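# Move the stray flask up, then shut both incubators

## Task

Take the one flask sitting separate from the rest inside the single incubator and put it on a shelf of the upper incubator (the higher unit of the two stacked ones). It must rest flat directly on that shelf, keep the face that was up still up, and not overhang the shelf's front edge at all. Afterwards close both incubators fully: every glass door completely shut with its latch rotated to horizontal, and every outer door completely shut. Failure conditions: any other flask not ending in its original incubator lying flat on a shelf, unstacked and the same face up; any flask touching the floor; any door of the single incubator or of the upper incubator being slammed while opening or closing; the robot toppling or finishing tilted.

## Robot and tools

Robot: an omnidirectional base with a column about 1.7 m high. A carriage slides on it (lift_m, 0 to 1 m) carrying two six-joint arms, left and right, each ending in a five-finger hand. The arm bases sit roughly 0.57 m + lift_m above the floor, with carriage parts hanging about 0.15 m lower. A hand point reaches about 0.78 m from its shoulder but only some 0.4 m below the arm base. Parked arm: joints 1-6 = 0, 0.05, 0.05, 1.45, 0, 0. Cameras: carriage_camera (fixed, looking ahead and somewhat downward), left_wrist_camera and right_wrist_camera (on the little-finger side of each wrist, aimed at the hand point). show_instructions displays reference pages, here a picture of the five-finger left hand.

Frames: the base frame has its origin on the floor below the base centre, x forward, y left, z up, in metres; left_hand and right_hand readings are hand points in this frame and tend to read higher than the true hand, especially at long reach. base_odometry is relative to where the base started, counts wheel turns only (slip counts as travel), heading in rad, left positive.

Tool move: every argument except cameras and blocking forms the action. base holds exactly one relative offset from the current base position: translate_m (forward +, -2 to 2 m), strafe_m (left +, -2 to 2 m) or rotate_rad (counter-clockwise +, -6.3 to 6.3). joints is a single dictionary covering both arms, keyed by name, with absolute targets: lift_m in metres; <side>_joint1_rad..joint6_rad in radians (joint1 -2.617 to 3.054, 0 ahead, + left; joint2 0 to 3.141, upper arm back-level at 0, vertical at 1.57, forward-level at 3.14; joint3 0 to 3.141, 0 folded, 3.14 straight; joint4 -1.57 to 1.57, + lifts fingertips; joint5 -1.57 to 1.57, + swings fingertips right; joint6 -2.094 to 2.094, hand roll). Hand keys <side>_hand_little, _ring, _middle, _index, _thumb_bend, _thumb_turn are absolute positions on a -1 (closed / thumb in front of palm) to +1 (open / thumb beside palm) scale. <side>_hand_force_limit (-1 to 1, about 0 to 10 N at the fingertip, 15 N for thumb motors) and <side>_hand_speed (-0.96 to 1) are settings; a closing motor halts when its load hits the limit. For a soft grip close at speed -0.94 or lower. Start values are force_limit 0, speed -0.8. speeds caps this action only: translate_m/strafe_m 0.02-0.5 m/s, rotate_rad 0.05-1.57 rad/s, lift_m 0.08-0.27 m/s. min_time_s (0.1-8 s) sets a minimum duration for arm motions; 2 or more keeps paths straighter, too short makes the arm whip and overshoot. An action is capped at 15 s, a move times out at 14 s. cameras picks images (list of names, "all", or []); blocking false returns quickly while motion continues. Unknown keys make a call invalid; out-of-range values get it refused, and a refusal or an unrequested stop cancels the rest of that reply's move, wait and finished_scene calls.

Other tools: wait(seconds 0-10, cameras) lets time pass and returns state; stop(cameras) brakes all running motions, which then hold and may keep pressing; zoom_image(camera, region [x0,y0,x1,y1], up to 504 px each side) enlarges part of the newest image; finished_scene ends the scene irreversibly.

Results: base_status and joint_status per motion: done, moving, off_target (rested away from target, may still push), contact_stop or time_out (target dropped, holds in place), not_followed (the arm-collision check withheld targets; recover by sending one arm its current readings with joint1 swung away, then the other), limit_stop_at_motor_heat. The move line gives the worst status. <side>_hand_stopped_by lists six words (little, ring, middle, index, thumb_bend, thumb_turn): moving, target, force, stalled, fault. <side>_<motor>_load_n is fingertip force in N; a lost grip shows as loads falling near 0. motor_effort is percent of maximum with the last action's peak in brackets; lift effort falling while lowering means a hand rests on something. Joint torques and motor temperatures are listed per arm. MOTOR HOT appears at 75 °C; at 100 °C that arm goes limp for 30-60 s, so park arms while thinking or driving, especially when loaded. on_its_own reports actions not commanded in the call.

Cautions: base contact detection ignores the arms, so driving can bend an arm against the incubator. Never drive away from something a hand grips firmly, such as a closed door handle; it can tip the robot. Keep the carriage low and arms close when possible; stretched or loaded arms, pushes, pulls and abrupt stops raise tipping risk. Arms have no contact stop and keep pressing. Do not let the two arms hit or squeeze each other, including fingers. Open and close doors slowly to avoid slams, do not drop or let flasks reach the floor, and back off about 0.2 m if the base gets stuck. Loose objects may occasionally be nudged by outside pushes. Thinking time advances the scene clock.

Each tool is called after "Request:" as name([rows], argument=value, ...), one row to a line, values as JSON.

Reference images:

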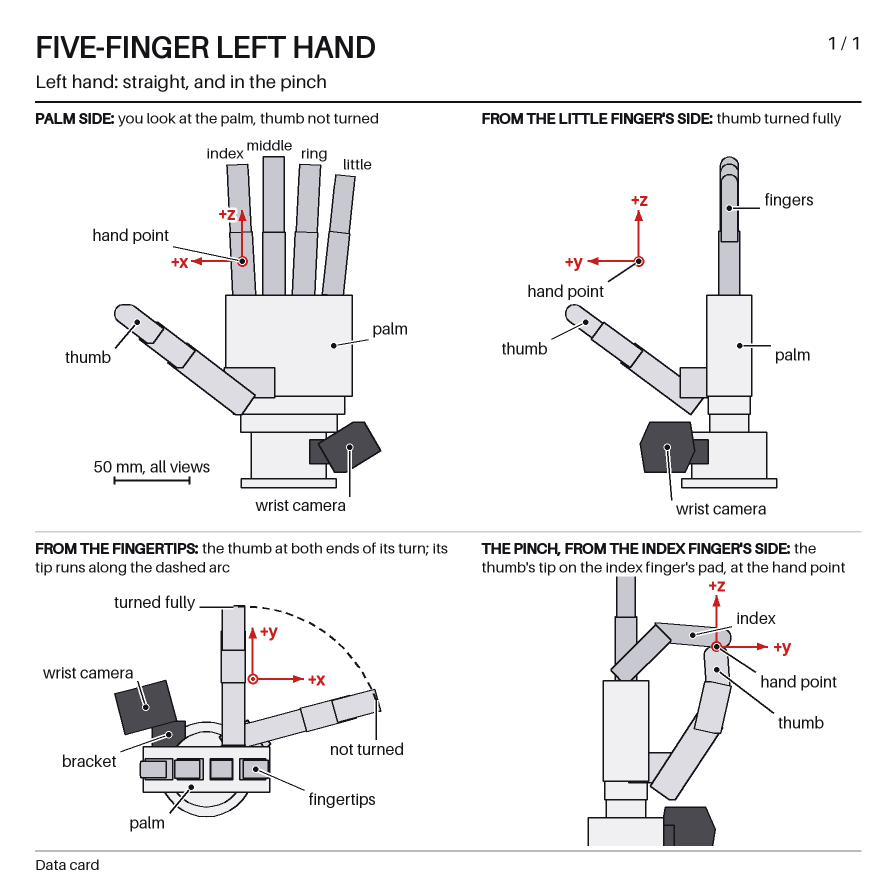

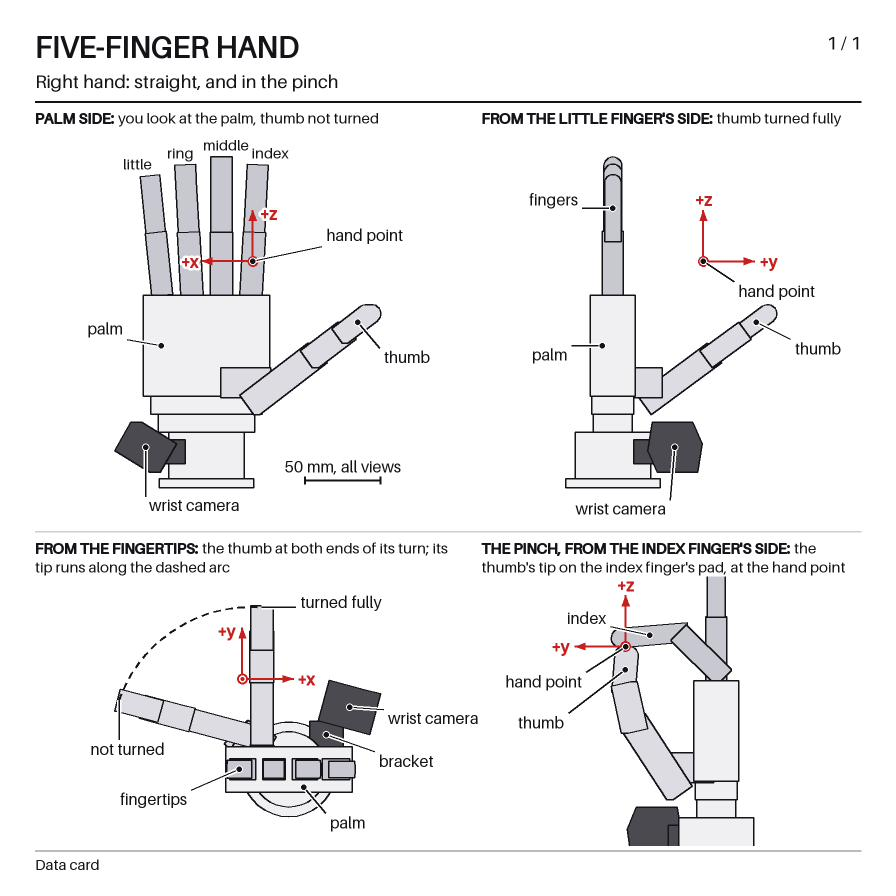

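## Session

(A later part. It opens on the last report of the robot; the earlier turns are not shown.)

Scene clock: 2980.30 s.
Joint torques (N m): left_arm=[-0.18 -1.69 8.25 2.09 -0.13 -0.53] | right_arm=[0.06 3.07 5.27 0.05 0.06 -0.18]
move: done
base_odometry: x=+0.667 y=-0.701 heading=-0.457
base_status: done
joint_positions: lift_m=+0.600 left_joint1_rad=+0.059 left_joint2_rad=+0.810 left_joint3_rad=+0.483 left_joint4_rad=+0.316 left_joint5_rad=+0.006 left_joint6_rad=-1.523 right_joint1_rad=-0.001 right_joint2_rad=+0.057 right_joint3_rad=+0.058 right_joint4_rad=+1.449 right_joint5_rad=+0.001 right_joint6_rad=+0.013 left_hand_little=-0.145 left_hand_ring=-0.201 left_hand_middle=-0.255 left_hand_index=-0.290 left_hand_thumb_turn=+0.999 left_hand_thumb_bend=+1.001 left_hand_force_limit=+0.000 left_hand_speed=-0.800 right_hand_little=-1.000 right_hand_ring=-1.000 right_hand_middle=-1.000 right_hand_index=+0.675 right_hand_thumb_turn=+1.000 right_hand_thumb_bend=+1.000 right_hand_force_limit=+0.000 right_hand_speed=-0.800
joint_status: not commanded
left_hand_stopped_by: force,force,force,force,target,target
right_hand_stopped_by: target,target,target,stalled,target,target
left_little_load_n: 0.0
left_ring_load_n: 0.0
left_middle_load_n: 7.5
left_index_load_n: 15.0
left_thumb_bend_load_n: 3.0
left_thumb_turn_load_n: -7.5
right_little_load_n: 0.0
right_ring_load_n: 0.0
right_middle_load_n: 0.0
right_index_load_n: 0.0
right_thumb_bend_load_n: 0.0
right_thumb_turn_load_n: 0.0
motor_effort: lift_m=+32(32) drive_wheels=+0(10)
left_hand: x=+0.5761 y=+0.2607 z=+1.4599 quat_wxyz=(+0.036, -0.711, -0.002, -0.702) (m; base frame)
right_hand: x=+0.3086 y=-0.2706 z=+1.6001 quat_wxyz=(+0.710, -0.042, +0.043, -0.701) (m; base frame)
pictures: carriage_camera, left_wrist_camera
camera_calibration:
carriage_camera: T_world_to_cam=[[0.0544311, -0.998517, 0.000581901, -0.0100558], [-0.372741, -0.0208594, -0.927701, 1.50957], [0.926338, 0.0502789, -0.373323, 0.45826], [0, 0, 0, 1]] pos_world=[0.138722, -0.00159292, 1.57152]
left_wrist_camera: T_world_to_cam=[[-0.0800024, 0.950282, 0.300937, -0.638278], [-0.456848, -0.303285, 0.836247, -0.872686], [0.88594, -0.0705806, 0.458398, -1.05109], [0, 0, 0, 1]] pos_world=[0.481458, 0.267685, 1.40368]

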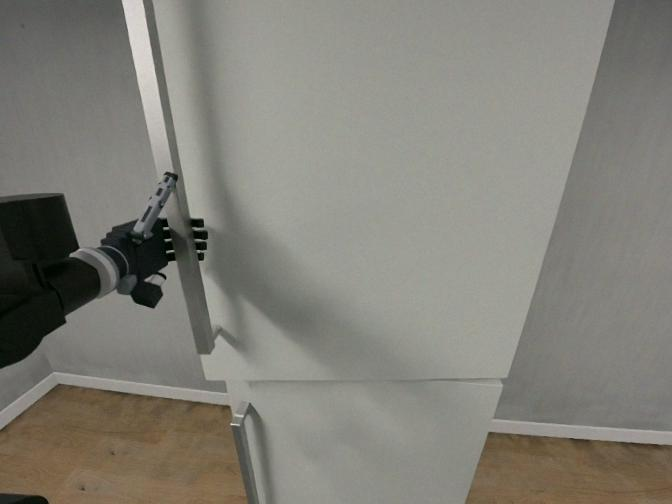

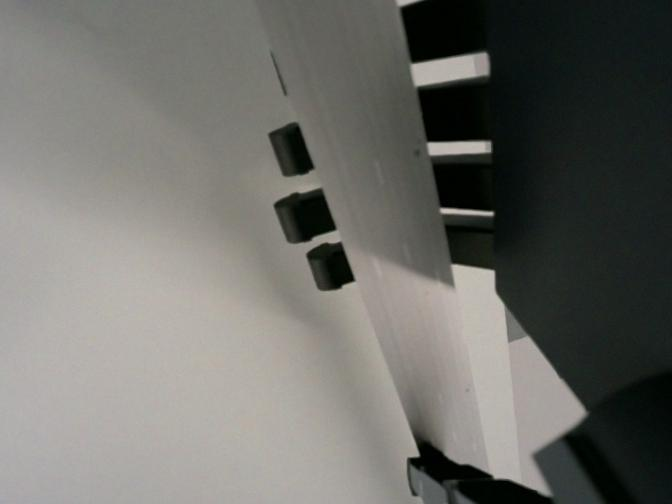

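Request:
move(base={"translate_m": -0.12}, speeds={"translate_m": 0.05})

Request:
move(base={"strafe_m": -0.05}, speeds={"strafe_m": 0.06})

Request:
move(base={"translate_m": -0.08}, speeds={"translate_m": 0.05}, cameras=["carriage_camera","left_wrist_camera"])

Scene clock: 2997.57 s.
Joint torques (N m): left_arm=[2.65 -1.7 8.2 1.97 -1.64 -1.16] | right_arm=[0.06 3.06 5.27 0.04 0.07 -0.18]
move: done
base_odometry: x=+0.559 y=-0.649 heading=-0.457
base_status: done
joint_positions: lift_m=+0.600 left_joint1_rad=+0.030 left_joint2_rad=+0.809 left_joint3_rad=+0.483 left_joint4_rad=+0.326 left_joint5_rad=+0.130 left_joint6_rad=-1.455 right_joint1_rad=-0.001 right_joint2_rad=+0.057 right_joint3_rad=+0.058 right_joint4_rad=+1.449 right_joint5_rad=+0.001 right_joint6_rad=+0.013 left_hand_little=-0.145 left_hand_ring=-0.201 left_hand_middle=-0.255 left_hand_index=-0.290 left_hand_thumb_turn=+0.999 left_hand_thumb_bend=+1.001 left_hand_force_limit=+0.000 left_hand_speed=-0.800 right_hand_little=-1.000 right_hand_ring=-1.000 right_hand_middle=-1.000 right_hand_index=+0.675 right_hand_thumb_turn=+1.000 right_hand_thumb_bend=+1.000 right_hand_force_limit=+0.000 right_hand_speed=-0.800
joint_status: not commanded
left_hand_stopped_by: force,force,force,force,target,target
right_hand_stopped_by: target,target,target,stalled,target,target
left_little_load_n: 0.0
left_ring_load_n: 0.0
left_middle_load_n: 4.5
left_index_load_n: 11.0
left_thumb_bend_load_n: 2.5
left_thumb_turn_load_n: -15.5
right_little_load_n: 0.0
right_ring_load_n: 0.0
right_middle_load_n: 0.0
right_index_load_n: 0.0
right_thumb_bend_load_n: 0.0
right_thumb_turn_load_n: 0.0
motor_effort: lift_m=+32(32) drive_wheels=+1(12)
left_hand: x=+0.5655 y=+0.2244 z=+1.4587 quat_wxyz=(+0.006, -0.703, +0.076, -0.707) (m; base frame)
right_hand: x=+0.3086 y=-0.2706 z=+1.6001 quat_wxyz=(+0.710, -0.042, +0.043, -0.701) (m; base frame)
pictures: none

Scene clock: 2998.93 s.
Joint torques (N m): left_arm=[-0.99 -1.66 8.23 2.08 0.59 -0.51] | right_arm=[0.05 3.06 5.26 0.04 0.07 -0.18]
move: done
base_odometry: x=+0.537 y=-0.693 heading=-0.457
base_status: done
joint_positions: lift_m=+0.600 left_joint1_rad=+0.068 left_joint2_rad=+0.809 left_joint3_rad=+0.483 left_joint4_rad=+0.317 left_joint5_rad=-0.052 left_joint6_rad=-1.525 right_joint1_rad=+0.000 right_joint2_rad=+0.057 right_joint3_rad=+0.058 right_joint4_rad=+1.449 right_joint5_rad=+0.001 right_joint6_rad=+0.013 left_hand_little=-0.145 left_hand_ring=-0.201 left_hand_middle=-0.255 left_hand_index=-0.290 left_hand_thumb_turn=+1.000 left_hand_thumb_bend=+1.001 left_hand_force_limit=+0.000 left_hand_speed=-0.800 right_hand_little=-1.000 right_hand_ring=-1.000 right_hand_middle=-1.000 right_hand_index=+0.675 right_hand_thumb_turn=+1.000 right_hand_thumb_bend=+1.000 right_hand_force_limit=+0.000 right_hand_speed=-0.800
joint_status: not commanded
left_hand_stopped_by: force,force,force,force,target,target
right_hand_stopped_by: target,target,target,stalled,target,target
left_little_load_n: 0.0
left_ring_load_n: 0.0
left_middle_load_n: 5.0
left_index_load_n: 11.0
left_thumb_bend_load_n: 2.5
left_thumb_turn_load_n: -4.5
right_little_load_n: 0.0
right_ring_load_n: 0.0
right_middle_load_n: 0.0
right_index_load_n: 0.0
right_thumb_bend_load_n: 0.0
right_thumb_turn_load_n: 0.0
motor_effort: lift_m=+32(32) drive_wheels=-2(8)
left_hand: x=+0.5787 y=+0.2752 z=+1.4607 quat_wxyz=(+0.058, -0.710, -0.026, -0.702) (m; base frame)
right_hand: x=+0.3085 y=-0.2706 z=+1.6001 quat_wxyz=(+0.710, -0.042, +0.043, -0.701) (m; base frame)
pictures: none

Scene clock: 3001.13 s.
Joint torques (N m): left_arm=[1.95 -1.62 8.21 2.01 -1.24 -0.89] | right_arm=[0.06 3.07 5.26 0.04 0.06 -0.18]
move: done
base_odometry: x=+0.465 y=-0.658 heading=-0.457
base_status: done
joint_positions: lift_m=+0.600 left_joint1_rad=+0.037 left_joint2_rad=+0.808 left_joint3_rad=+0.483 left_joint4_rad=+0.322 left_joint5_rad=+0.099 left_joint6_rad=-1.483 right_joint1_rad=+0.000 right_joint2_rad=+0.057 right_joint3_rad=+0.058 right_joint4_rad=+1.449 right_joint5_rad=+0.001 right_joint6_rad=+0.013 left_hand_little=-0.145 left_hand_ring=-0.201 left_hand_middle=-0.256 left_hand_index=-0.290 left_hand_thumb_turn=+0.999 left_hand_thumb_bend=+1.001 left_hand_force_limit=+0.000 left_hand_speed=-0.800 right_hand_little=-1.000 right_hand_ring=-1.000 right_hand_middle=-1.000 right_hand_index=+0.675 right_hand_thumb_turn=+1.000 right_hand_thumb_bend=+1.000 right_hand_force_limit=+0.000 right_hand_speed=-0.800
joint_status: not commanded
left_hand_stopped_by: force,force,force,force,target,target
right_hand_stopped_by: target,target,target,stalled,target,target
left_little_load_n: 0.0
left_ring_load_n: 0.0
left_middle_load_n: 2.0
left_index_load_n: 6.5
left_thumb_bend_load_n: 1.0
left_thumb_turn_load_n: -11.5
right_little_load_n: 0.0
right_ring_load_n: 0.0
right_middle_load_n: 0.0
right_index_load_n: 0.0
right_thumb_bend_load_n: 0.0
right_thumb_turn_load_n: 0.0
motor_effort: lift_m=+32(32) drive_wheels=+1(9)
left_hand: x=+0.5685 y=+0.2337 z=+1.4599 quat_wxyz=(+0.009, -0.706, +0.052, -0.706) (m; base frame)
right_hand: x=+0.3084 y=-0.2706 z=+1.6002 quat_wxyz=(+0.710, -0.042, +0.043, -0.701) (m; base frame)
pictures: carriage_camera, left_wrist_camera
camera_calibration:
carriage_camera: T_world_to_cam=[[0.0544311, -0.998517, 0.000581901, -0.0100558], [-0.372741, -0.0208594, -0.927701, 1.50957], [0.926338, 0.0502789, -0.373323, 0.45826], [0, 0, 0, 1]] pos_world=[0.138722, -0.00159292, 1.57152]
left_wrist_camera: T_world_to_cam=[[0.0261858, 0.940761, 0.338057, -0.725607], [-0.49764, -0.281025, 0.820597, -0.843467], [0.866988, -0.189719, 0.460802, -1.01113], [0, 0, 0, 1]] pos_world=[0.4759, 0.253756, 1.40338]

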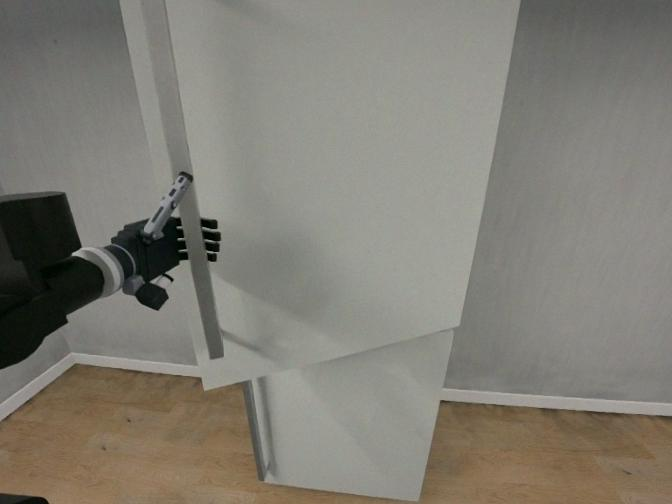

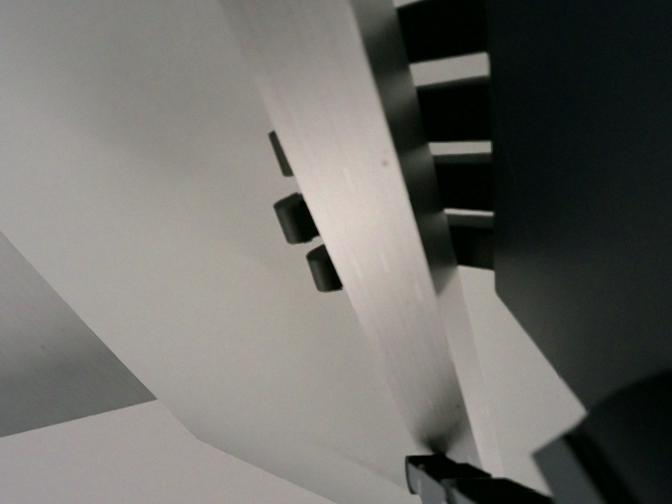

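Request:
move(base={"strafe_m": -0.06}, speeds={"strafe_m": 0.06})

Request:
move(base={"translate_m": -0.07}, speeds={"translate_m": 0.05})

Request:
move(base={"strafe_m": -0.05}, speeds={"strafe_m": 0.06}, cameras=["carriage_camera","left_wrist_camera"])

Scene clock: 3035.20 s.
Joint torques (N m): left_arm=[-2.59 -1.06 8.21 2.09 1.14 -0.28] | right_arm=[0.05 3.07 5.27 0.04 0.07 -0.18]
move: done
base_odometry: x=+0.438 y=-0.712 heading=-0.457
base_status: done
joint_positions: lift_m=+0.600 left_joint1_rad=+0.085 left_joint2_rad=+0.802 left_joint3_rad=+0.483 left_joint4_rad=+0.316 left_joint5_rad=-0.102 left_joint6_rad=-1.551 right_joint1_rad=+0.000 right_joint2_rad=+0.057 right_joint3_rad=+0.058 right_joint4_rad=+1.449 right_joint5_rad=+0.000 right_joint6_rad=+0.013 left_hand_little=-0.145 left_hand_ring=-0.201 left_hand_middle=-0.256 left_hand_index=-0.291 left_hand_thumb_turn=+1.000 left_hand_thumb_bend=+1.001 left_hand_force_limit=+0.000 left_hand_speed=-0.800 right_hand_little=-1.000 right_hand_ring=-1.000 right_hand_middle=-1.000 right_hand_index=+0.675 right_hand_thumb_turn=+1.000 right_hand_thumb_bend=+1.000 right_hand_force_limit=+0.000 right_hand_speed=-0.800
joint_status: not commanded
left_hand_stopped_by: force,force,force,force,target,target
right_hand_stopped_by: target,target,target,stalled,target,target
left_little_load_n: 0.0
left_ring_load_n: 0.0
left_middle_load_n: 0.0
left_index_load_n: 4.5
left_thumb_bend_load_n: 3.0
left_thumb_turn_load_n: -6.0
right_little_load_n: 0.0
right_ring_load_n: 0.0
right_middle_load_n: 0.0
right_index_load_n: 0.0
right_thumb_bend_load_n: 0.0
right_thumb_turn_load_n: 0.0
motor_effort: lift_m=+32(32) drive_wheels=+1(7)
left_hand: x=+0.5793 y=+0.2921 z=+1.4639 quat_wxyz=(+0.073, -0.706, -0.059, -0.702) (m; base frame)
right_hand: x=+0.3084 y=-0.2705 z=+1.6001 quat_wxyz=(+0.710, -0.042, +0.043, -0.701) (m; base frame)
pictures: none

Scene clock: 3037.20 s.
Joint torques (N m): left_arm=[1.18 -1.14 8.23 2.08 -0.87 -0.48] | right_arm=[0.03 3.06 5.26 0.04 0.07 -0.18]
move: done
base_odometry: x=+0.375 y=-0.681 heading=-0.457
base_status: done
joint_positions: lift_m=+0.600 left_joint1_rad=+0.045 left_joint2_rad=+0.802 left_joint3_rad=+0.483 left_joint4_rad=+0.317 left_joint5_rad=+0.067 left_joint6_rad=-1.528 right_joint1_rad=+0.000 right_joint2_rad=+0.057 right_joint3_rad=+0.058 right_joint4_rad=+1.449 right_joint5_rad=+0.000 right_joint6_rad=+0.013 left_hand_little=-0.145 left_hand_ring=-0.201 left_hand_middle=-0.256 left_hand_index=-0.291 left_hand_thumb_turn=+1.000 left_hand_thumb_bend=+1.000 left_hand_force_limit=+0.000 left_hand_speed=-0.800 right_hand_little=-1.000 right_hand_ring=-1.000 right_hand_middle=-1.000 right_hand_index=+0.675 right_hand_thumb_turn=+1.000 right_hand_thumb_bend=+1.000 right_hand_force_limit=+0.000 right_hand_speed=-0.800
joint_status: not commanded
left_hand_stopped_by: force,force,force,force,target,target
right_hand_stopped_by: target,target,target,stalled,target,target
left_little_load_n: 0.0
left_ring_load_n: 0.0
left_middle_load_n: 0.5
left_index_load_n: 3.0
left_thumb_bend_load_n: 0.5
left_thumb_turn_load_n: -5.5
right_little_load_n: 0.0
right_ring_load_n: 0.0
right_middle_load_n: 0.0
right_index_load_n: 0.0
right_thumb_bend_load_n: 0.0
right_thumb_turn_load_n: 0.0
motor_effort: lift_m=+32(32) drive_wheels=+1(10)
left_hand: x=+0.5703 y=+0.2435 z=+1.4629 quat_wxyz=(+0.007, -0.708, +0.023, -0.706) (m; base frame)
right_hand: x=+0.3084 y=-0.2705 z=+1.6001 quat_wxyz=(+0.710, -0.042, +0.043, -0.701) (m; base frame)
pictures: none

Scene clock: 3038.57 s.
Joint torques (N m): left_arm=[-2.37 -0.88 8.23 2.05 1.05 -0.2] | right_arm=[0.01 3.07 5.27 0.04 0.07 -0.18]
move: done
base_odometry: x=+0.353 y=-0.726 heading=-0.457
base_status: done
joint_positions: lift_m=+0.600 left_joint1_rad=+0.082 left_joint2_rad=+0.800 left_joint3_rad=+0.483 left_joint4_rad=+0.316 left_joint5_rad=-0.090 left_joint6_rad=-1.559 right_joint1_rad=+0.000 right_joint2_rad=+0.057 right_joint3_rad=+0.058 right_joint4_rad=+1.449 right_joint5_rad=+0.000 right_joint6_rad=+0.013 left_hand_little=-0.145 left_hand_ring=-0.201 left_hand_middle=-0.256 left_hand_index=-0.291 left_hand_thumb_turn=+1.000 left_hand_thumb_bend=+1.001 left_hand_force_limit=+0.000 left_hand_speed=-0.800 right_hand_little=-1.000 right_hand_ring=-1.000 right_hand_middle=-1.000 right_hand_index=+0.675 right_hand_thumb_turn=+1.000 right_hand_thumb_bend=+1.000 right_hand_force_limit=+0.000 right_hand_speed=-0.800
joint_status: not commanded
left_hand_stopped_by: force,force,force,force,target,target
right_hand_stopped_by: target,target,target,stalled,target,target
left_little_load_n: 0.0
left_ring_load_n: 0.0
left_middle_load_n: 0.5
left_index_load_n: 3.0
left_thumb_bend_load_n: 4.0
left_thumb_turn_load_n: -4.0
right_little_load_n: 0.0
right_ring_load_n: 0.0
right_middle_load_n: 0.0
right_index_load_n: 0.0
right_thumb_bend_load_n: 0.0
right_thumb_turn_load_n: 0.0
motor_effort: lift_m=+32(32) drive_wheels=+0(6)
left_hand: x=+0.5783 y=+0.2890 z=+1.4656 quat_wxyz=(+0.065, -0.705, -0.057, -0.704) (m; base frame)
right_hand: x=+0.3084 y=-0.2705 z=+1.6001 quat_wxyz=(+0.711, -0.042, +0.043, -0.701) (m; base frame)
pictures: carriage_camera, left_wrist_camera
camera_calibration:
carriage_camera: T_world_to_cam=[[0.0544311, -0.998517, 0.000581901, -0.0100558], [-0.372741, -0.0208594, -0.927701, 1.50957], [0.926338, 0.0502789, -0.373323, 0.45826], [0, 0, 0, 1]] pos_world=[0.138722, -0.00159292, 1.57152]
left_wrist_camera: T_world_to_cam=[[-0.197044, 0.943517, 0.266362, -0.546486], [-0.431256, -0.327407, 0.840727, -0.882242], [0.88045, 0.0507899, 0.471411, -1.10461], [0, 0, 0, 1]] pos_world=[0.484403, 0.28287, 1.40802]

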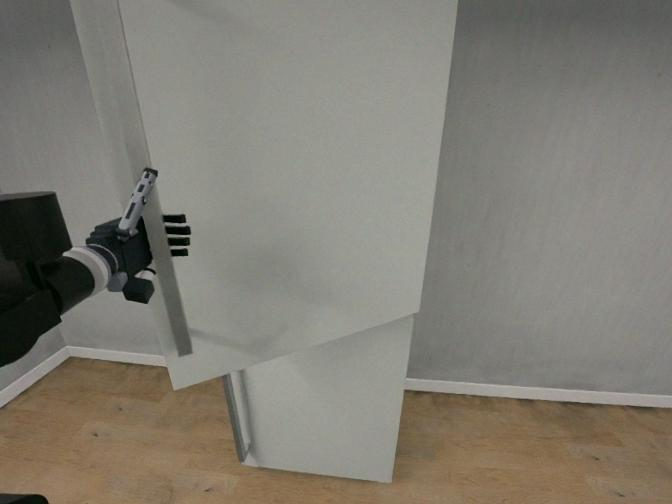

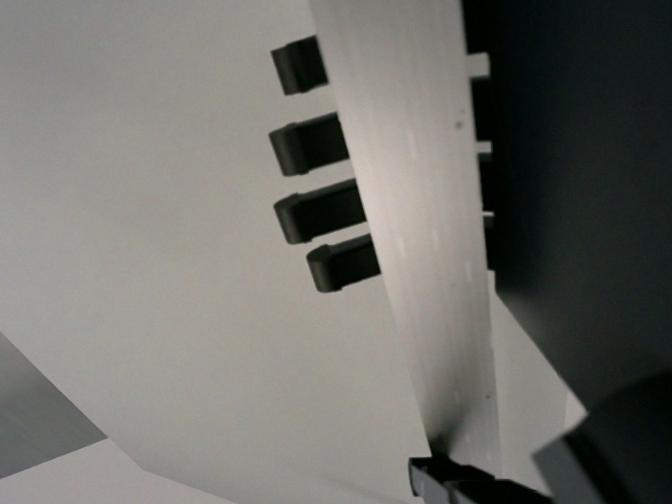

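Request:
move(base={"strafe_m": 0.02}, joints={"left_hand_index": 0.6, "left_hand_middle": 0.6, "left_hand_ring": 0.6, "left_hand_little": 0.6})

Request:
move(base={"strafe_m": 0.18}, cameras=["carriage_camera","left_wrist_camera"])

Scene clock: 3064.83 s.
Joint torques (N m): left_arm=[-1.37 0.23 8.23 2.36 -0.34 -0.01] | right_arm=[0.06 3.06 5.26 0.04 0.07 -0.18]
move: off_target
base_odometry: x=+0.362 y=-0.708 heading=-0.457
base_status: done
joint_positions: lift_m=+0.600 left_joint1_rad=+0.072 left_joint2_rad=+0.787 left_joint3_rad=+0.483 left_joint4_rad=+0.292 left_joint5_rad=+0.025 left_joint6_rad=-1.580 right_joint1_rad=-0.001 right_joint2_rad=+0.057 right_joint3_rad=+0.058 right_joint4_rad=+1.449 right_joint5_rad=+0.000 right_joint6_rad=+0.013 left_hand_little=+0.599 left_hand_ring=+0.540 left_hand_middle=+0.500 left_hand_index=+0.520 left_hand_thumb_turn=+1.000 left_hand_thumb_bend=+1.000 left_hand_force_limit=+0.000 left_hand_speed=-0.800 right_hand_little=-1.000 right_hand_ring=-1.000 right_hand_middle=-1.000 right_hand_index=+0.675 right_hand_thumb_turn=+1.000 right_hand_thumb_bend=+1.000 right_hand_force_limit=+0.000 right_hand_speed=-0.800
joint_status: left_hand_ring off_target (ended at +0.540, target +0.600); left_hand_middle off_target (ended at +0.500, target +0.600); left_hand_index off_target (ended at +0.520, target +0.600); the others done
left_hand_stopped_by: target,stalled,stalled,stalled,target,target
right_hand_stopped_by: target,target,target,stalled,target,target
left_little_load_n: -3.5
left_ring_load_n: -13.0
left_middle_load_n: -11.0
left_index_load_n: -12.0
left_thumb_bend_load_n: 0.0
left_thumb_turn_load_n: 0.0
right_little_load_n: 0.0
right_ring_load_n: 0.0
right_middle_load_n: 0.0
right_index_load_n: 0.0
right_thumb_bend_load_n: 0.0
right_thumb_turn_load_n: 0.0
motor_effort: lift_m=+32(32) drive_wheels=+2(10)
left_hand: x=+0.5717 y=+0.2627 z=+1.4645 quat_wxyz=(+0.013, -0.711, -0.020, -0.703) (m; base frame)
right_hand: x=+0.3085 y=-0.2705 z=+1.6001 quat_wxyz=(+0.710, -0.042, +0.043, -0.701) (m; base frame)
pictures: none

Scene clock: 3066.90 s.
Joint torques (N m): left_arm=[0.14 -0.27 8.24 2.3 -0.13 -0.03] | right_arm=[0.12 3.04 5.23 0.05 0.08 -0.18]
move: done
base_odometry: x=+0.441 y=-0.547 heading=-0.457
base_status: done
joint_positions: lift_m=+0.600 left_joint1_rad=+0.056 left_joint2_rad=+0.793 left_joint3_rad=+0.483 left_joint4_rad=+0.298 left_joint5_rad=+0.006 left_joint6_rad=-1.578 right_joint1_rad=-0.001 right_joint2_rad=+0.057 right_joint3_rad=+0.058 right_joint4_rad=+1.449 right_joint5_rad=+0.000 right_joint6_rad=+0.013 left_hand_little=+0.599 left_hand_ring=+0.541 left_hand_middle=+0.501 left_hand_index=+0.521 left_hand_thumb_turn=+1.000 left_hand_thumb_bend=+1.000 left_hand_force_limit=+0.000 left_hand_speed=-0.800 right_hand_little=-1.000 right_hand_ring=-1.000 right_hand_middle=-1.000 right_hand_index=+0.675 right_hand_thumb_turn=+1.000 right_hand_thumb_bend=+1.000 right_hand_force_limit=+0.000 right_hand_speed=-0.800
joint_status: not commanded
left_hand_stopped_by: target,stalled,stalled,stalled,target,target
right_hand_stopped_by: target,target,target,stalled,target,target
left_little_load_n: 0.0
left_ring_load_n: 0.0
left_middle_load_n: 0.0
left_index_load_n: 0.0
left_thumb_bend_load_n: 0.0
left_thumb_turn_load_n: 0.0
right_little_load_n: 0.0
right_ring_load_n: 0.0
right_middle_load_n: 0.0
right_index_load_n: 0.0
right_thumb_bend_load_n: 0.0
right_thumb_turn_load_n: 0.0
motor_effort: lift_m=+32(32) drive_wheels=+1(13)
left_hand: x=+0.5730 y=+0.2609 z=+1.4642 quat_wxyz=(+0.015, -0.711, -0.020, -0.703) (m; base frame)
right_hand: x=+0.3085 y=-0.2704 z=+1.6001 quat_wxyz=(+0.710, -0.042, +0.043, -0.701) (m; base frame)
pictures: carriage_camera, left_wrist_camera
camera_calibration:
carriage_camera: T_world_to_cam=[[0.0544311, -0.998517, 0.000581901, -0.0100558], [-0.372741, -0.0208594, -0.927701, 1.50957], [0.926338, 0.0502789, -0.373323, 0.45826], [0, 0, 0, 1]] pos_world=[0.138722, -0.00159292, 1.57152]
left_wrist_camera: T_world_to_cam=[[-0.077856, 0.965483, 0.248558, -0.568627], [-0.459428, -0.25601, 0.85052, -0.909451], [0.884796, -0.0479765, 0.463502, -1.06301], [0, 0, 0, 1]] pos_world=[0.47845, 0.265171, 1.40755]

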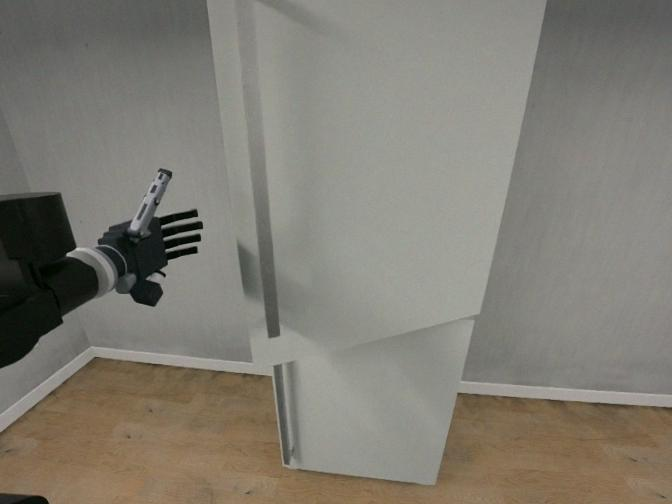

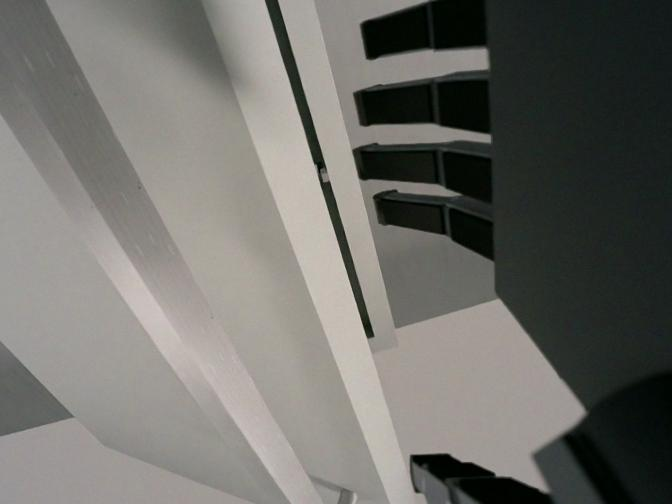

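Request:
move(base={"translate_m": 0.15}, joints={"left_hand_index": 0.75, "left_hand_middle": 0.75, "left_hand_ring": 0.75, "left_hand_little": 0.75}, cameras=["carriage_camera","left_wrist_camera"])

Scene clock: 3079.70 s.
Joint torques (N m): left_arm=[0.16 -0.66 8.24 2.33 -0.13 -0.02] | right_arm=[0.13 3.07 5.29 0.05 0.08 -0.18]
move: done
base_odometry: x=+0.576 y=-0.612 heading=-0.456
base_status: done
joint_positions: lift_m=+0.600 left_joint1_rad=+0.056 left_joint2_rad=+0.798 left_joint3_rad=+0.483 left_joint4_rad=+0.298 left_joint5_rad=+0.006 left_joint6_rad=-1.578 right_joint1_rad=-0.001 right_joint2_rad=+0.057 right_joint3_rad=+0.058 right_joint4_rad=+1.448 right_joint5_rad=+0.000 right_joint6_rad=+0.013 left_hand_little=+0.750 left_hand_ring=+0.750 left_hand_middle=+0.750 left_hand_index=+0.750 left_hand_thumb_turn=+1.000 left_hand_thumb_bend=+1.000 left_hand_force_limit=+0.000 left_hand_speed=-0.800 right_hand_little=-1.000 right_hand_ring=-1.000 right_hand_middle=-1.000 right_hand_index=+0.675 right_hand_thumb_turn=+1.000 right_hand_thumb_bend=+1.000 right_hand_force_limit=+0.000 right_hand_speed=-0.800
joint_status: all done
left_hand_stopped_by: target,target,target,target,target,target
right_hand_stopped_by: target,target,target,stalled,target,target
left_little_load_n: -0.5
left_ring_load_n: 0.0
left_middle_load_n: 0.0
left_index_load_n: 0.0
left_thumb_bend_load_n: 0.0
left_thumb_turn_load_n: 0.0
right_little_load_n: 0.0
right_ring_load_n: 0.0
right_middle_load_n: 0.0
right_index_load_n: -0.5
right_thumb_bend_load_n: 0.5
right_thumb_turn_load_n: 0.0
motor_effort: lift_m=+32(32) drive_wheels=+3(13)
left_hand: x=+0.5740 y=+0.2609 z=+1.4624 quat_wxyz=(+0.015, -0.713, -0.020, -0.701) (m; base frame)
right_hand: x=+0.3087 y=-0.2704 z=+1.6001 quat_wxyz=(+0.710, -0.043, +0.043, -0.701) (m; base frame)
pictures: carriage_camera, left_wrist_camera
camera_calibration:
carriage_camera: T_world_to_cam=[[0.0544311, -0.998517, 0.000581901, -0.0100558], [-0.372741, -0.0208594, -0.927701, 1.50957], [0.926338, 0.0502789, -0.373323, 0.45826], [0, 0, 0, 1]] pos_world=[0.138722, -0.00159292, 1.57152]
left_wrist_camera: T_world_to_cam=[[-0.0766138, 0.965546, 0.248698, -0.569047], [-0.454895, -0.255808, 0.853014, -0.913702], [0.887243, -0.0477787, 0.45882, -1.05775], [0, 0, 0, 1]] pos_world=[0.479249, 0.265171, 1.40624]

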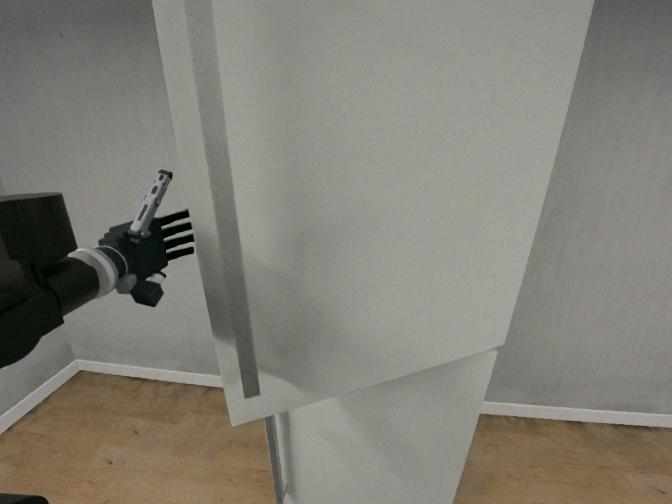

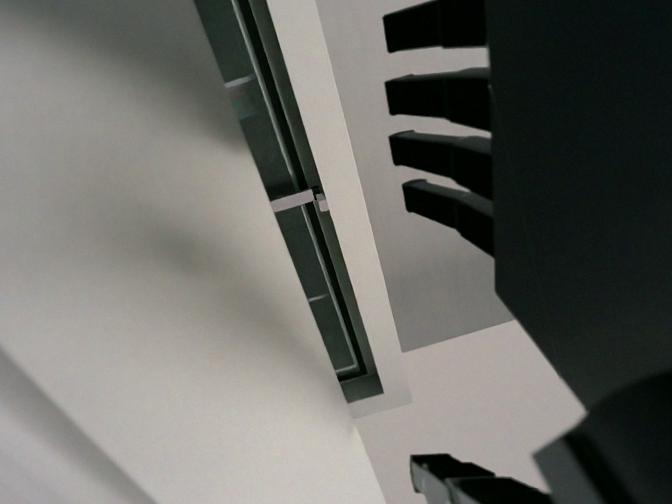

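Request:
move(base={"translate_m": 0.05})

Request:
move(joints={"left_hand_index": 0.0, "left_hand_middle": 0.0, "left_hand_ring": 0.0, "left_hand_little": 0.0}, base={"strafe_m": -0.03})

Request:
move(base={"translate_m": -0.1}, speeds={"translate_m": 0.05}, cameras=["carriage_camera","left_wrist_camera"])

Scene clock: 3101.77 s.
Joint torques (N m): left_arm=[0.14 -0.8 8.23 2.3 -0.13 -0.02] | right_arm=[0.12 3.06 5.27 0.04 0.08 -0.18]
move: done
base_odometry: x=+0.621 y=-0.634 heading=-0.456
base_status: done
joint_positions: lift_m=+0.600 left_joint1_rad=+0.056 left_joint2_rad=+0.798 left_joint3_rad=+0.483 left_joint4_rad=+0.298 left_joint5_rad=+0.005 left_joint6_rad=-1.578 right_joint1_rad=-0.001 right_joint2_rad=+0.057 right_joint3_rad=+0.058 right_joint4_rad=+1.449 right_joint5_rad=-0.001 right_joint6_rad=+0.013 left_hand_little=+0.750 left_hand_ring=+0.750 left_hand_middle=+0.750 left_hand_index=+0.750 left_hand_thumb_turn=+1.000 left_hand_thumb_bend=+1.000 left_hand_force_limit=+0.000 left_hand_speed=-0.800 right_hand_little=-1.000 right_hand_ring=-1.000 right_hand_middle=-1.000 right_hand_index=+0.675 right_hand_thumb_turn=+1.000 right_hand_thumb_bend=+1.000 right_hand_force_limit=+0.000 right_hand_speed=-0.800
joint_status: not commanded
left_hand_stopped_by: target,target,target,target,target,target
right_hand_stopped_by: target,target,target,stalled,target,target
left_little_load_n: 0.0
left_ring_load_n: 0.0
left_middle_load_n: 0.0
left_index_load_n: 0.0
left_thumb_bend_load_n: 0.0
left_thumb_turn_load_n: 0.0
right_little_load_n: 0.0
right_ring_load_n: 0.0
right_middle_load_n: 0.0
right_index_load_n: 0.0
right_thumb_bend_load_n: 0.0
right_thumb_turn_load_n: 0.0
motor_effort: lift_m=+32(32) drive_wheels=-6(14)
left_hand: x=+0.5741 y=+0.2611 z=+1.4624 quat_wxyz=(+0.015, -0.713, -0.021, -0.701) (m; base frame)
right_hand: x=+0.3085 y=-0.2703 z=+1.6001 quat_wxyz=(+0.710, -0.042, +0.042, -0.701) (m; base frame)
pictures: none

Scene clock: 3103.60 s.
Joint torques (N m): left_arm=[-0.14 -0.73 8.23 2.29 -0.03 -0.03] | right_arm=[0.05 3.06 5.27 0.04 0.07 -0.18]
move: done
base_odometry: x=+0.608 y=-0.661 heading=-0.455
base_status: done
joint_positions: lift_m=+0.600 left_joint1_rad=+0.059 left_joint2_rad=+0.798 left_joint3_rad=+0.483 left_joint4_rad=+0.298 left_joint5_rad=-0.004 left_joint6_rad=-1.578 right_joint1_rad=+0.000 right_joint2_rad=+0.057 right_joint3_rad=+0.058 right_joint4_rad=+1.449 right_joint5_rad=+0.000 right_joint6_rad=+0.013 left_hand_little=+0.000 left_hand_ring=+0.000 left_hand_middle=+0.000 left_hand_index=+0.000 left_hand_thumb_turn=+1.000 left_hand_thumb_bend=+1.000 left_hand_force_limit=+0.000 left_hand_speed=-0.800 right_hand_little=-1.000 right_hand_ring=-1.000 right_hand_middle=-1.000 right_hand_index=+0.675 right_hand_thumb_turn=+1.000 right_hand_thumb_bend=+1.000 right_hand_force_limit=+0.000 right_hand_speed=-0.800
joint_status: all done
left_hand_stopped_by: target,target,target,target,target,target
right_hand_stopped_by: target,target,target,stalled,target,target
left_little_load_n: 0.0
left_ring_load_n: 0.0
left_middle_load_n: 0.0
left_index_load_n: 0.0
left_thumb_bend_load_n: 0.0
left_thumb_turn_load_n: 0.0
right_little_load_n: 0.0
right_ring_load_n: 0.0
right_middle_load_n: 0.0
right_index_load_n: 0.0
right_thumb_bend_load_n: 0.0
right_thumb_turn_load_n: 0.0
motor_effort: lift_m=+32(32) drive_wheels=+3(11)
left_hand: x=+0.5746 y=+0.2639 z=+1.4624 quat_wxyz=(+0.020, -0.713, -0.025, -0.701) (m; base frame)
right_hand: x=+0.3084 y=-0.2704 z=+1.6001 quat_wxyz=(+0.710, -0.042, +0.043, -0.701) (m; base frame)
pictures: none

Scene clock: 3106.20 s.
Joint torques (N m): left_arm=[-0.14 -0.88 8.23 2.27 0.03 -0.03] | right_arm=[0.05 3.07 5.26 0.04 0.07 -0.18]
move: done
base_odometry: x=+0.518 y=-0.617 heading=-0.455
base_status: done
joint_positions: lift_m=+0.600 left_joint1_rad=+0.059 left_joint2_rad=+0.800 left_joint3_rad=+0.483 left_joint4_rad=+0.300 left_joint5_rad=-0.009 left_joint6_rad=-1.578 right_joint1_rad=+0.000 right_joint2_rad=+0.057 right_joint3_rad=+0.058 right_joint4_rad=+1.449 right_joint5_rad=+0.000 right_joint6_rad=+0.013 left_hand_little=+0.000 left_hand_ring=+0.000 left_hand_middle=+0.000 left_hand_index=+0.000 left_hand_thumb_turn=+1.000 left_hand_thumb_bend=+1.000 left_hand_force_limit=+0.000 left_hand_speed=-0.800 right_hand_little=-1.000 right_hand_ring=-1.000 right_hand_middle=-1.000 right_hand_index=+0.675 right_hand_thumb_turn=+1.000 right_hand_thumb_bend=+1.000 right_hand_force_limit=+0.000 right_hand_speed=-0.800
joint_status: not commanded
left_hand_stopped_by: target,target,target,target,target,target
right_hand_stopped_by: target,target,target,stalled,target,target
left_little_load_n: 0.0
left_ring_load_n: 0.0
left_middle_load_n: 0.0
left_index_load_n: 0.0
left_thumb_bend_load_n: 0.0
left_thumb_turn_load_n: 0.5
right_little_load_n: 0.0
right_ring_load_n: 0.0
right_middle_load_n: 0.0
right_index_load_n: -0.5
right_thumb_bend_load_n: 0.0
right_thumb_turn_load_n: 0.0
motor_effort: lift_m=+32(32) drive_wheels=-1(10)
left_hand: x=+0.5752 y=+0.2650 z=+1.4623 quat_wxyz=(+0.021, -0.713, -0.027, -0.701) (m; base frame)
right_hand: x=+0.3084 y=-0.2704 z=+1.6001 quat_wxyz=(+0.710, -0.042, +0.043, -0.701) (m; base frame)
pictures: carriage_camera, left_wrist_camera
camera_calibration:
carriage_camera: T_world_to_cam=[[0.0544311, -0.998517, 0.000581901, -0.0100558], [-0.372741, -0.0208594, -0.927701, 1.50957], [0.926338, 0.0502789, -0.373323, 0.45826], [0, 0, 0, 1]] pos_world=[0.138722, -0.00159292, 1.57152]
left_wrist_camera: T_world_to_cam=[[-0.0938581, 0.963972, 0.248895, -0.562775], [-0.450174, -0.264074, 0.853, -0.912573], [0.887994, -0.0319852, 0.458741, -1.063], [0, 0, 0, 1]] pos_world=[0.480303, 0.267512, 1.40614]

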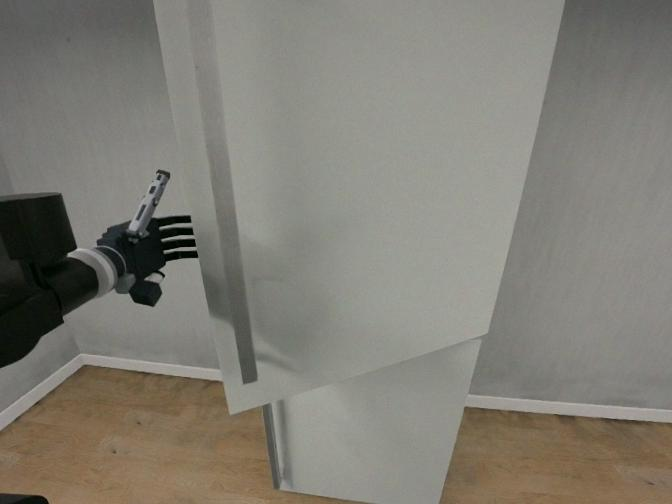

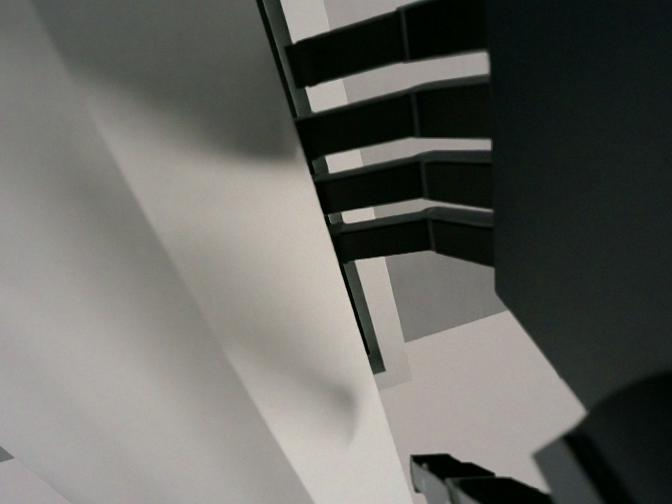

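Request:
move(base={"translate_m": 0.04})

Request:
move(base={"strafe_m": -0.05}, speeds={"strafe_m": 0.1})

Request:
move(base={"translate_m": -0.14}, speeds={"translate_m": 0.05}, cameras=["carriage_camera","left_wrist_camera"])

Scene clock: 3116.07 s.
Joint torques (N m): left_arm=[-0.13 -0.88 8.25 2.27 0.03 -0.03] | right_arm=[0.06 3.04 5.26 0.06 0.07 -0.18]
move: done
base_odometry: x=+0.554 y=-0.635 heading=-0.455
base_status: done
joint_positions: lift_m=+0.600 left_joint1_rad=+0.059 left_joint2_rad=+0.800 left_joint3_rad=+0.483 left_joint4_rad=+0.300 left_joint5_rad=-0.007 left_joint6_rad=-1.578 right_joint1_rad=+0.000 right_joint2_rad=+0.057 right_joint3_rad=+0.058 right_joint4_rad=+1.448 right_joint5_rad=+0.000 right_joint6_rad=+0.013 left_hand_little=+0.000 left_hand_ring=+0.000 left_hand_middle=+0.000 left_hand_index=+0.000 left_hand_thumb_turn=+1.000 left_hand_thumb_bend=+1.000 left_hand_force_limit=+0.000 left_hand_speed=-0.800 right_hand_little=-1.000 right_hand_ring=-1.000 right_hand_middle=-1.000 right_hand_index=+0.675 right_hand_thumb_turn=+1.000 right_hand_thumb_bend=+1.000 right_hand_force_limit=+0.000 right_hand_speed=-0.800
joint_status: not commanded
left_hand_stopped_by: target,target,target,target,target,target
right_hand_stopped_by: target,target,target,stalled,target,target
left_little_load_n: 0.0
left_ring_load_n: 0.0
left_middle_load_n: 0.0
left_index_load_n: 0.0
left_thumb_bend_load_n: 0.0
left_thumb_turn_load_n: 0.0
right_little_load_n: 0.0
right_ring_load_n: 0.0
right_middle_load_n: 0.0
right_index_load_n: 0.0
right_thumb_bend_load_n: 0.0
right_thumb_turn_load_n: 0.0
motor_effort: lift_m=+32(32) drive_wheels=-2(13)
left_hand: x=+0.5751 y=+0.2647 z=+1.4623 quat_wxyz=(+0.021, -0.713, -0.026, -0.701) (m; base frame)
right_hand: x=+0.3087 y=-0.2704 z=+1.6000 quat_wxyz=(+0.710, -0.043, +0.043, -0.701) (m; base frame)
pictures: none

Scene clock: 3117.27 s.
Joint torques (N m): left_arm=[-3.08 -0.87 8.23 2.3 1.64 0.7] | right_arm=[0.05 3.07 5.26 0.05 0.06 -0.18]
move: done
base_odometry: x=+0.532 y=-0.680 heading=-0.455
base_status: done
joint_positions: lift_m=+0.600 left_joint1_rad=+0.090 left_joint2_rad=+0.800 left_joint3_rad=+0.483 left_joint4_rad=+0.293 left_joint5_rad=-0.143 left_joint6_rad=-1.654 right_joint1_rad=+0.000 right_joint2_rad=+0.057 right_joint3_rad=+0.058 right_joint4_rad=+1.448 right_joint5_rad=+0.000 right_joint6_rad=+0.013 left_hand_little=+0.000 left_hand_ring=+0.000 left_hand_middle=+0.000 left_hand_index=+0.000 left_hand_thumb_turn=+1.000 left_hand_thumb_bend=+1.000 left_hand_force_limit=+0.000 left_hand_speed=-0.800 right_hand_little=-1.000 right_hand_ring=-1.000 right_hand_middle=-1.000 right_hand_index=+0.675 right_hand_thumb_turn=+1.000 right_hand_thumb_bend=+1.000 right_hand_force_limit=+0.000 right_hand_speed=-0.800
joint_status: not commanded
left_hand_stopped_by: target,target,target,target,target,target
right_hand_stopped_by: target,target,target,stalled,target,target
left_little_load_n: 0.0
left_ring_load_n: 0.0
left_middle_load_n: 0.0
left_index_load_n: 0.0
left_thumb_bend_load_n: -0.5
left_thumb_turn_load_n: 0.5
right_little_load_n: 0.0
right_ring_load_n: 0.0
right_middle_load_n: 0.0
right_index_load_n: 0.0
right_thumb_bend_load_n: 0.0
right_thumb_turn_load_n: -0.5
motor_effort: lift_m=+32(32) drive_wheels=+1(10)
left_hand: x=+0.5795 y=+0.3055 z=+1.4648 quat_wxyz=(+0.054, -0.707, -0.111, -0.697) (m; base frame)
right_hand: x=+0.3087 y=-0.2703 z=+1.6000 quat_wxyz=(+0.710, -0.043, +0.043, -0.701) (m; base frame)
pictures: none

Scene clock: 3120.53 s.
Joint torques (N m): left_arm=[-0.72 -0.92 8.23 2.29 0.04 -0.02] | right_arm=[0.06 3.04 5.27 0.04 0.07 -0.18]
move: done
base_odometry: x=+0.406 y=-0.618 heading=-0.455
base_status: done
joint_positions: lift_m=+0.600 left_joint1_rad=+0.065 left_joint2_rad=+0.800 left_joint3_rad=+0.483 left_joint4_rad=+0.299 left_joint5_rad=-0.009 left_joint6_rad=-1.578 right_joint1_rad=+0.000 right_joint2_rad=+0.057 right_joint3_rad=+0.058 right_joint4_rad=+1.449 right_joint5_rad=+0.000 right_joint6_rad=+0.013 left_hand_little=+0.000 left_hand_ring=+0.000 left_hand_middle=+0.000 left_hand_index=+0.000 left_hand_thumb_turn=+1.000 left_hand_thumb_bend=+1.000 left_hand_force_limit=+0.000 left_hand_speed=-0.800 right_hand_little=-1.000 right_hand_ring=-1.000 right_hand_middle=-1.000 right_hand_index=+0.675 right_hand_thumb_turn=+1.000 right_hand_thumb_bend=+1.000 right_hand_force_limit=+0.000 right_hand_speed=-0.800
joint_status: not commanded
left_hand_stopped_by: target,target,target,target,target,target
right_hand_stopped_by: target,target,target,stalled,target,target
left_little_load_n: 0.0
left_ring_load_n: 0.0
left_middle_load_n: 0.0
left_index_load_n: 0.0
left_thumb_bend_load_n: 0.0
left_thumb_turn_load_n: 0.0
right_little_load_n: 0.0
right_ring_load_n: 0.0
right_middle_load_n: 0.0
right_index_load_n: 0.0
right_thumb_bend_load_n: 0.0
right_thumb_turn_load_n: 0.0
motor_effort: lift_m=+32(32) drive_wheels=-1(13)
left_hand: x=+0.5755 y=+0.2672 z=+1.4620 quat_wxyz=(+0.023, -0.713, -0.029, -0.700) (m; base frame)
right_hand: x=+0.3085 y=-0.2703 z=+1.6001 quat_wxyz=(+0.710, -0.043, +0.043, -0.701) (m; base frame)
pictures: carriage_camera, left_wrist_camera
camera_calibration:
carriage_camera: T_world_to_cam=[[0.0544311, -0.998517, 0.000581901, -0.0100558], [-0.372741, -0.0208594, -0.927701, 1.50957], [0.926338, 0.0502789, -0.373323, 0.45826], [0, 0, 0, 1]] pos_world=[0.138722, -0.00159292, 1.57152]
left_wrist_camera: T_world_to_cam=[[-0.0994996, 0.963571, 0.248256, -0.560544], [-0.447623, -0.266169, 0.853691, -0.913511], [0.888669, -0.0261835, 0.457801, -1.06362], [0, 0, 0, 1]] pos_world=[0.480522, 0.269126, 1.40594]

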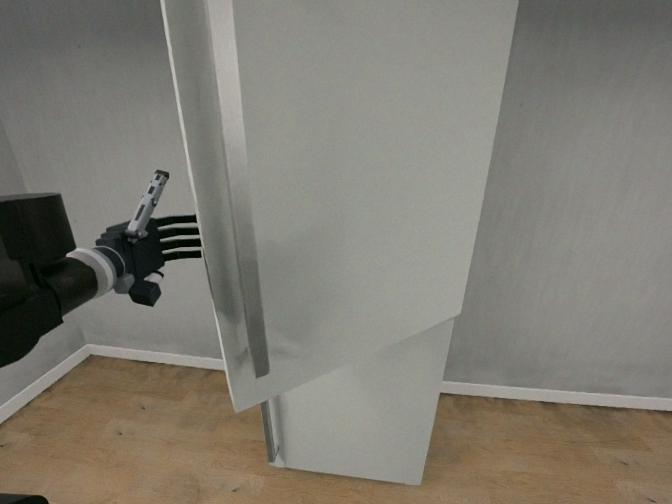

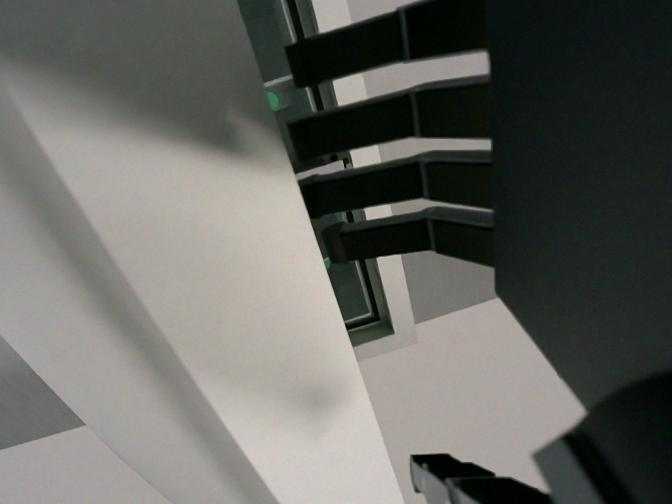

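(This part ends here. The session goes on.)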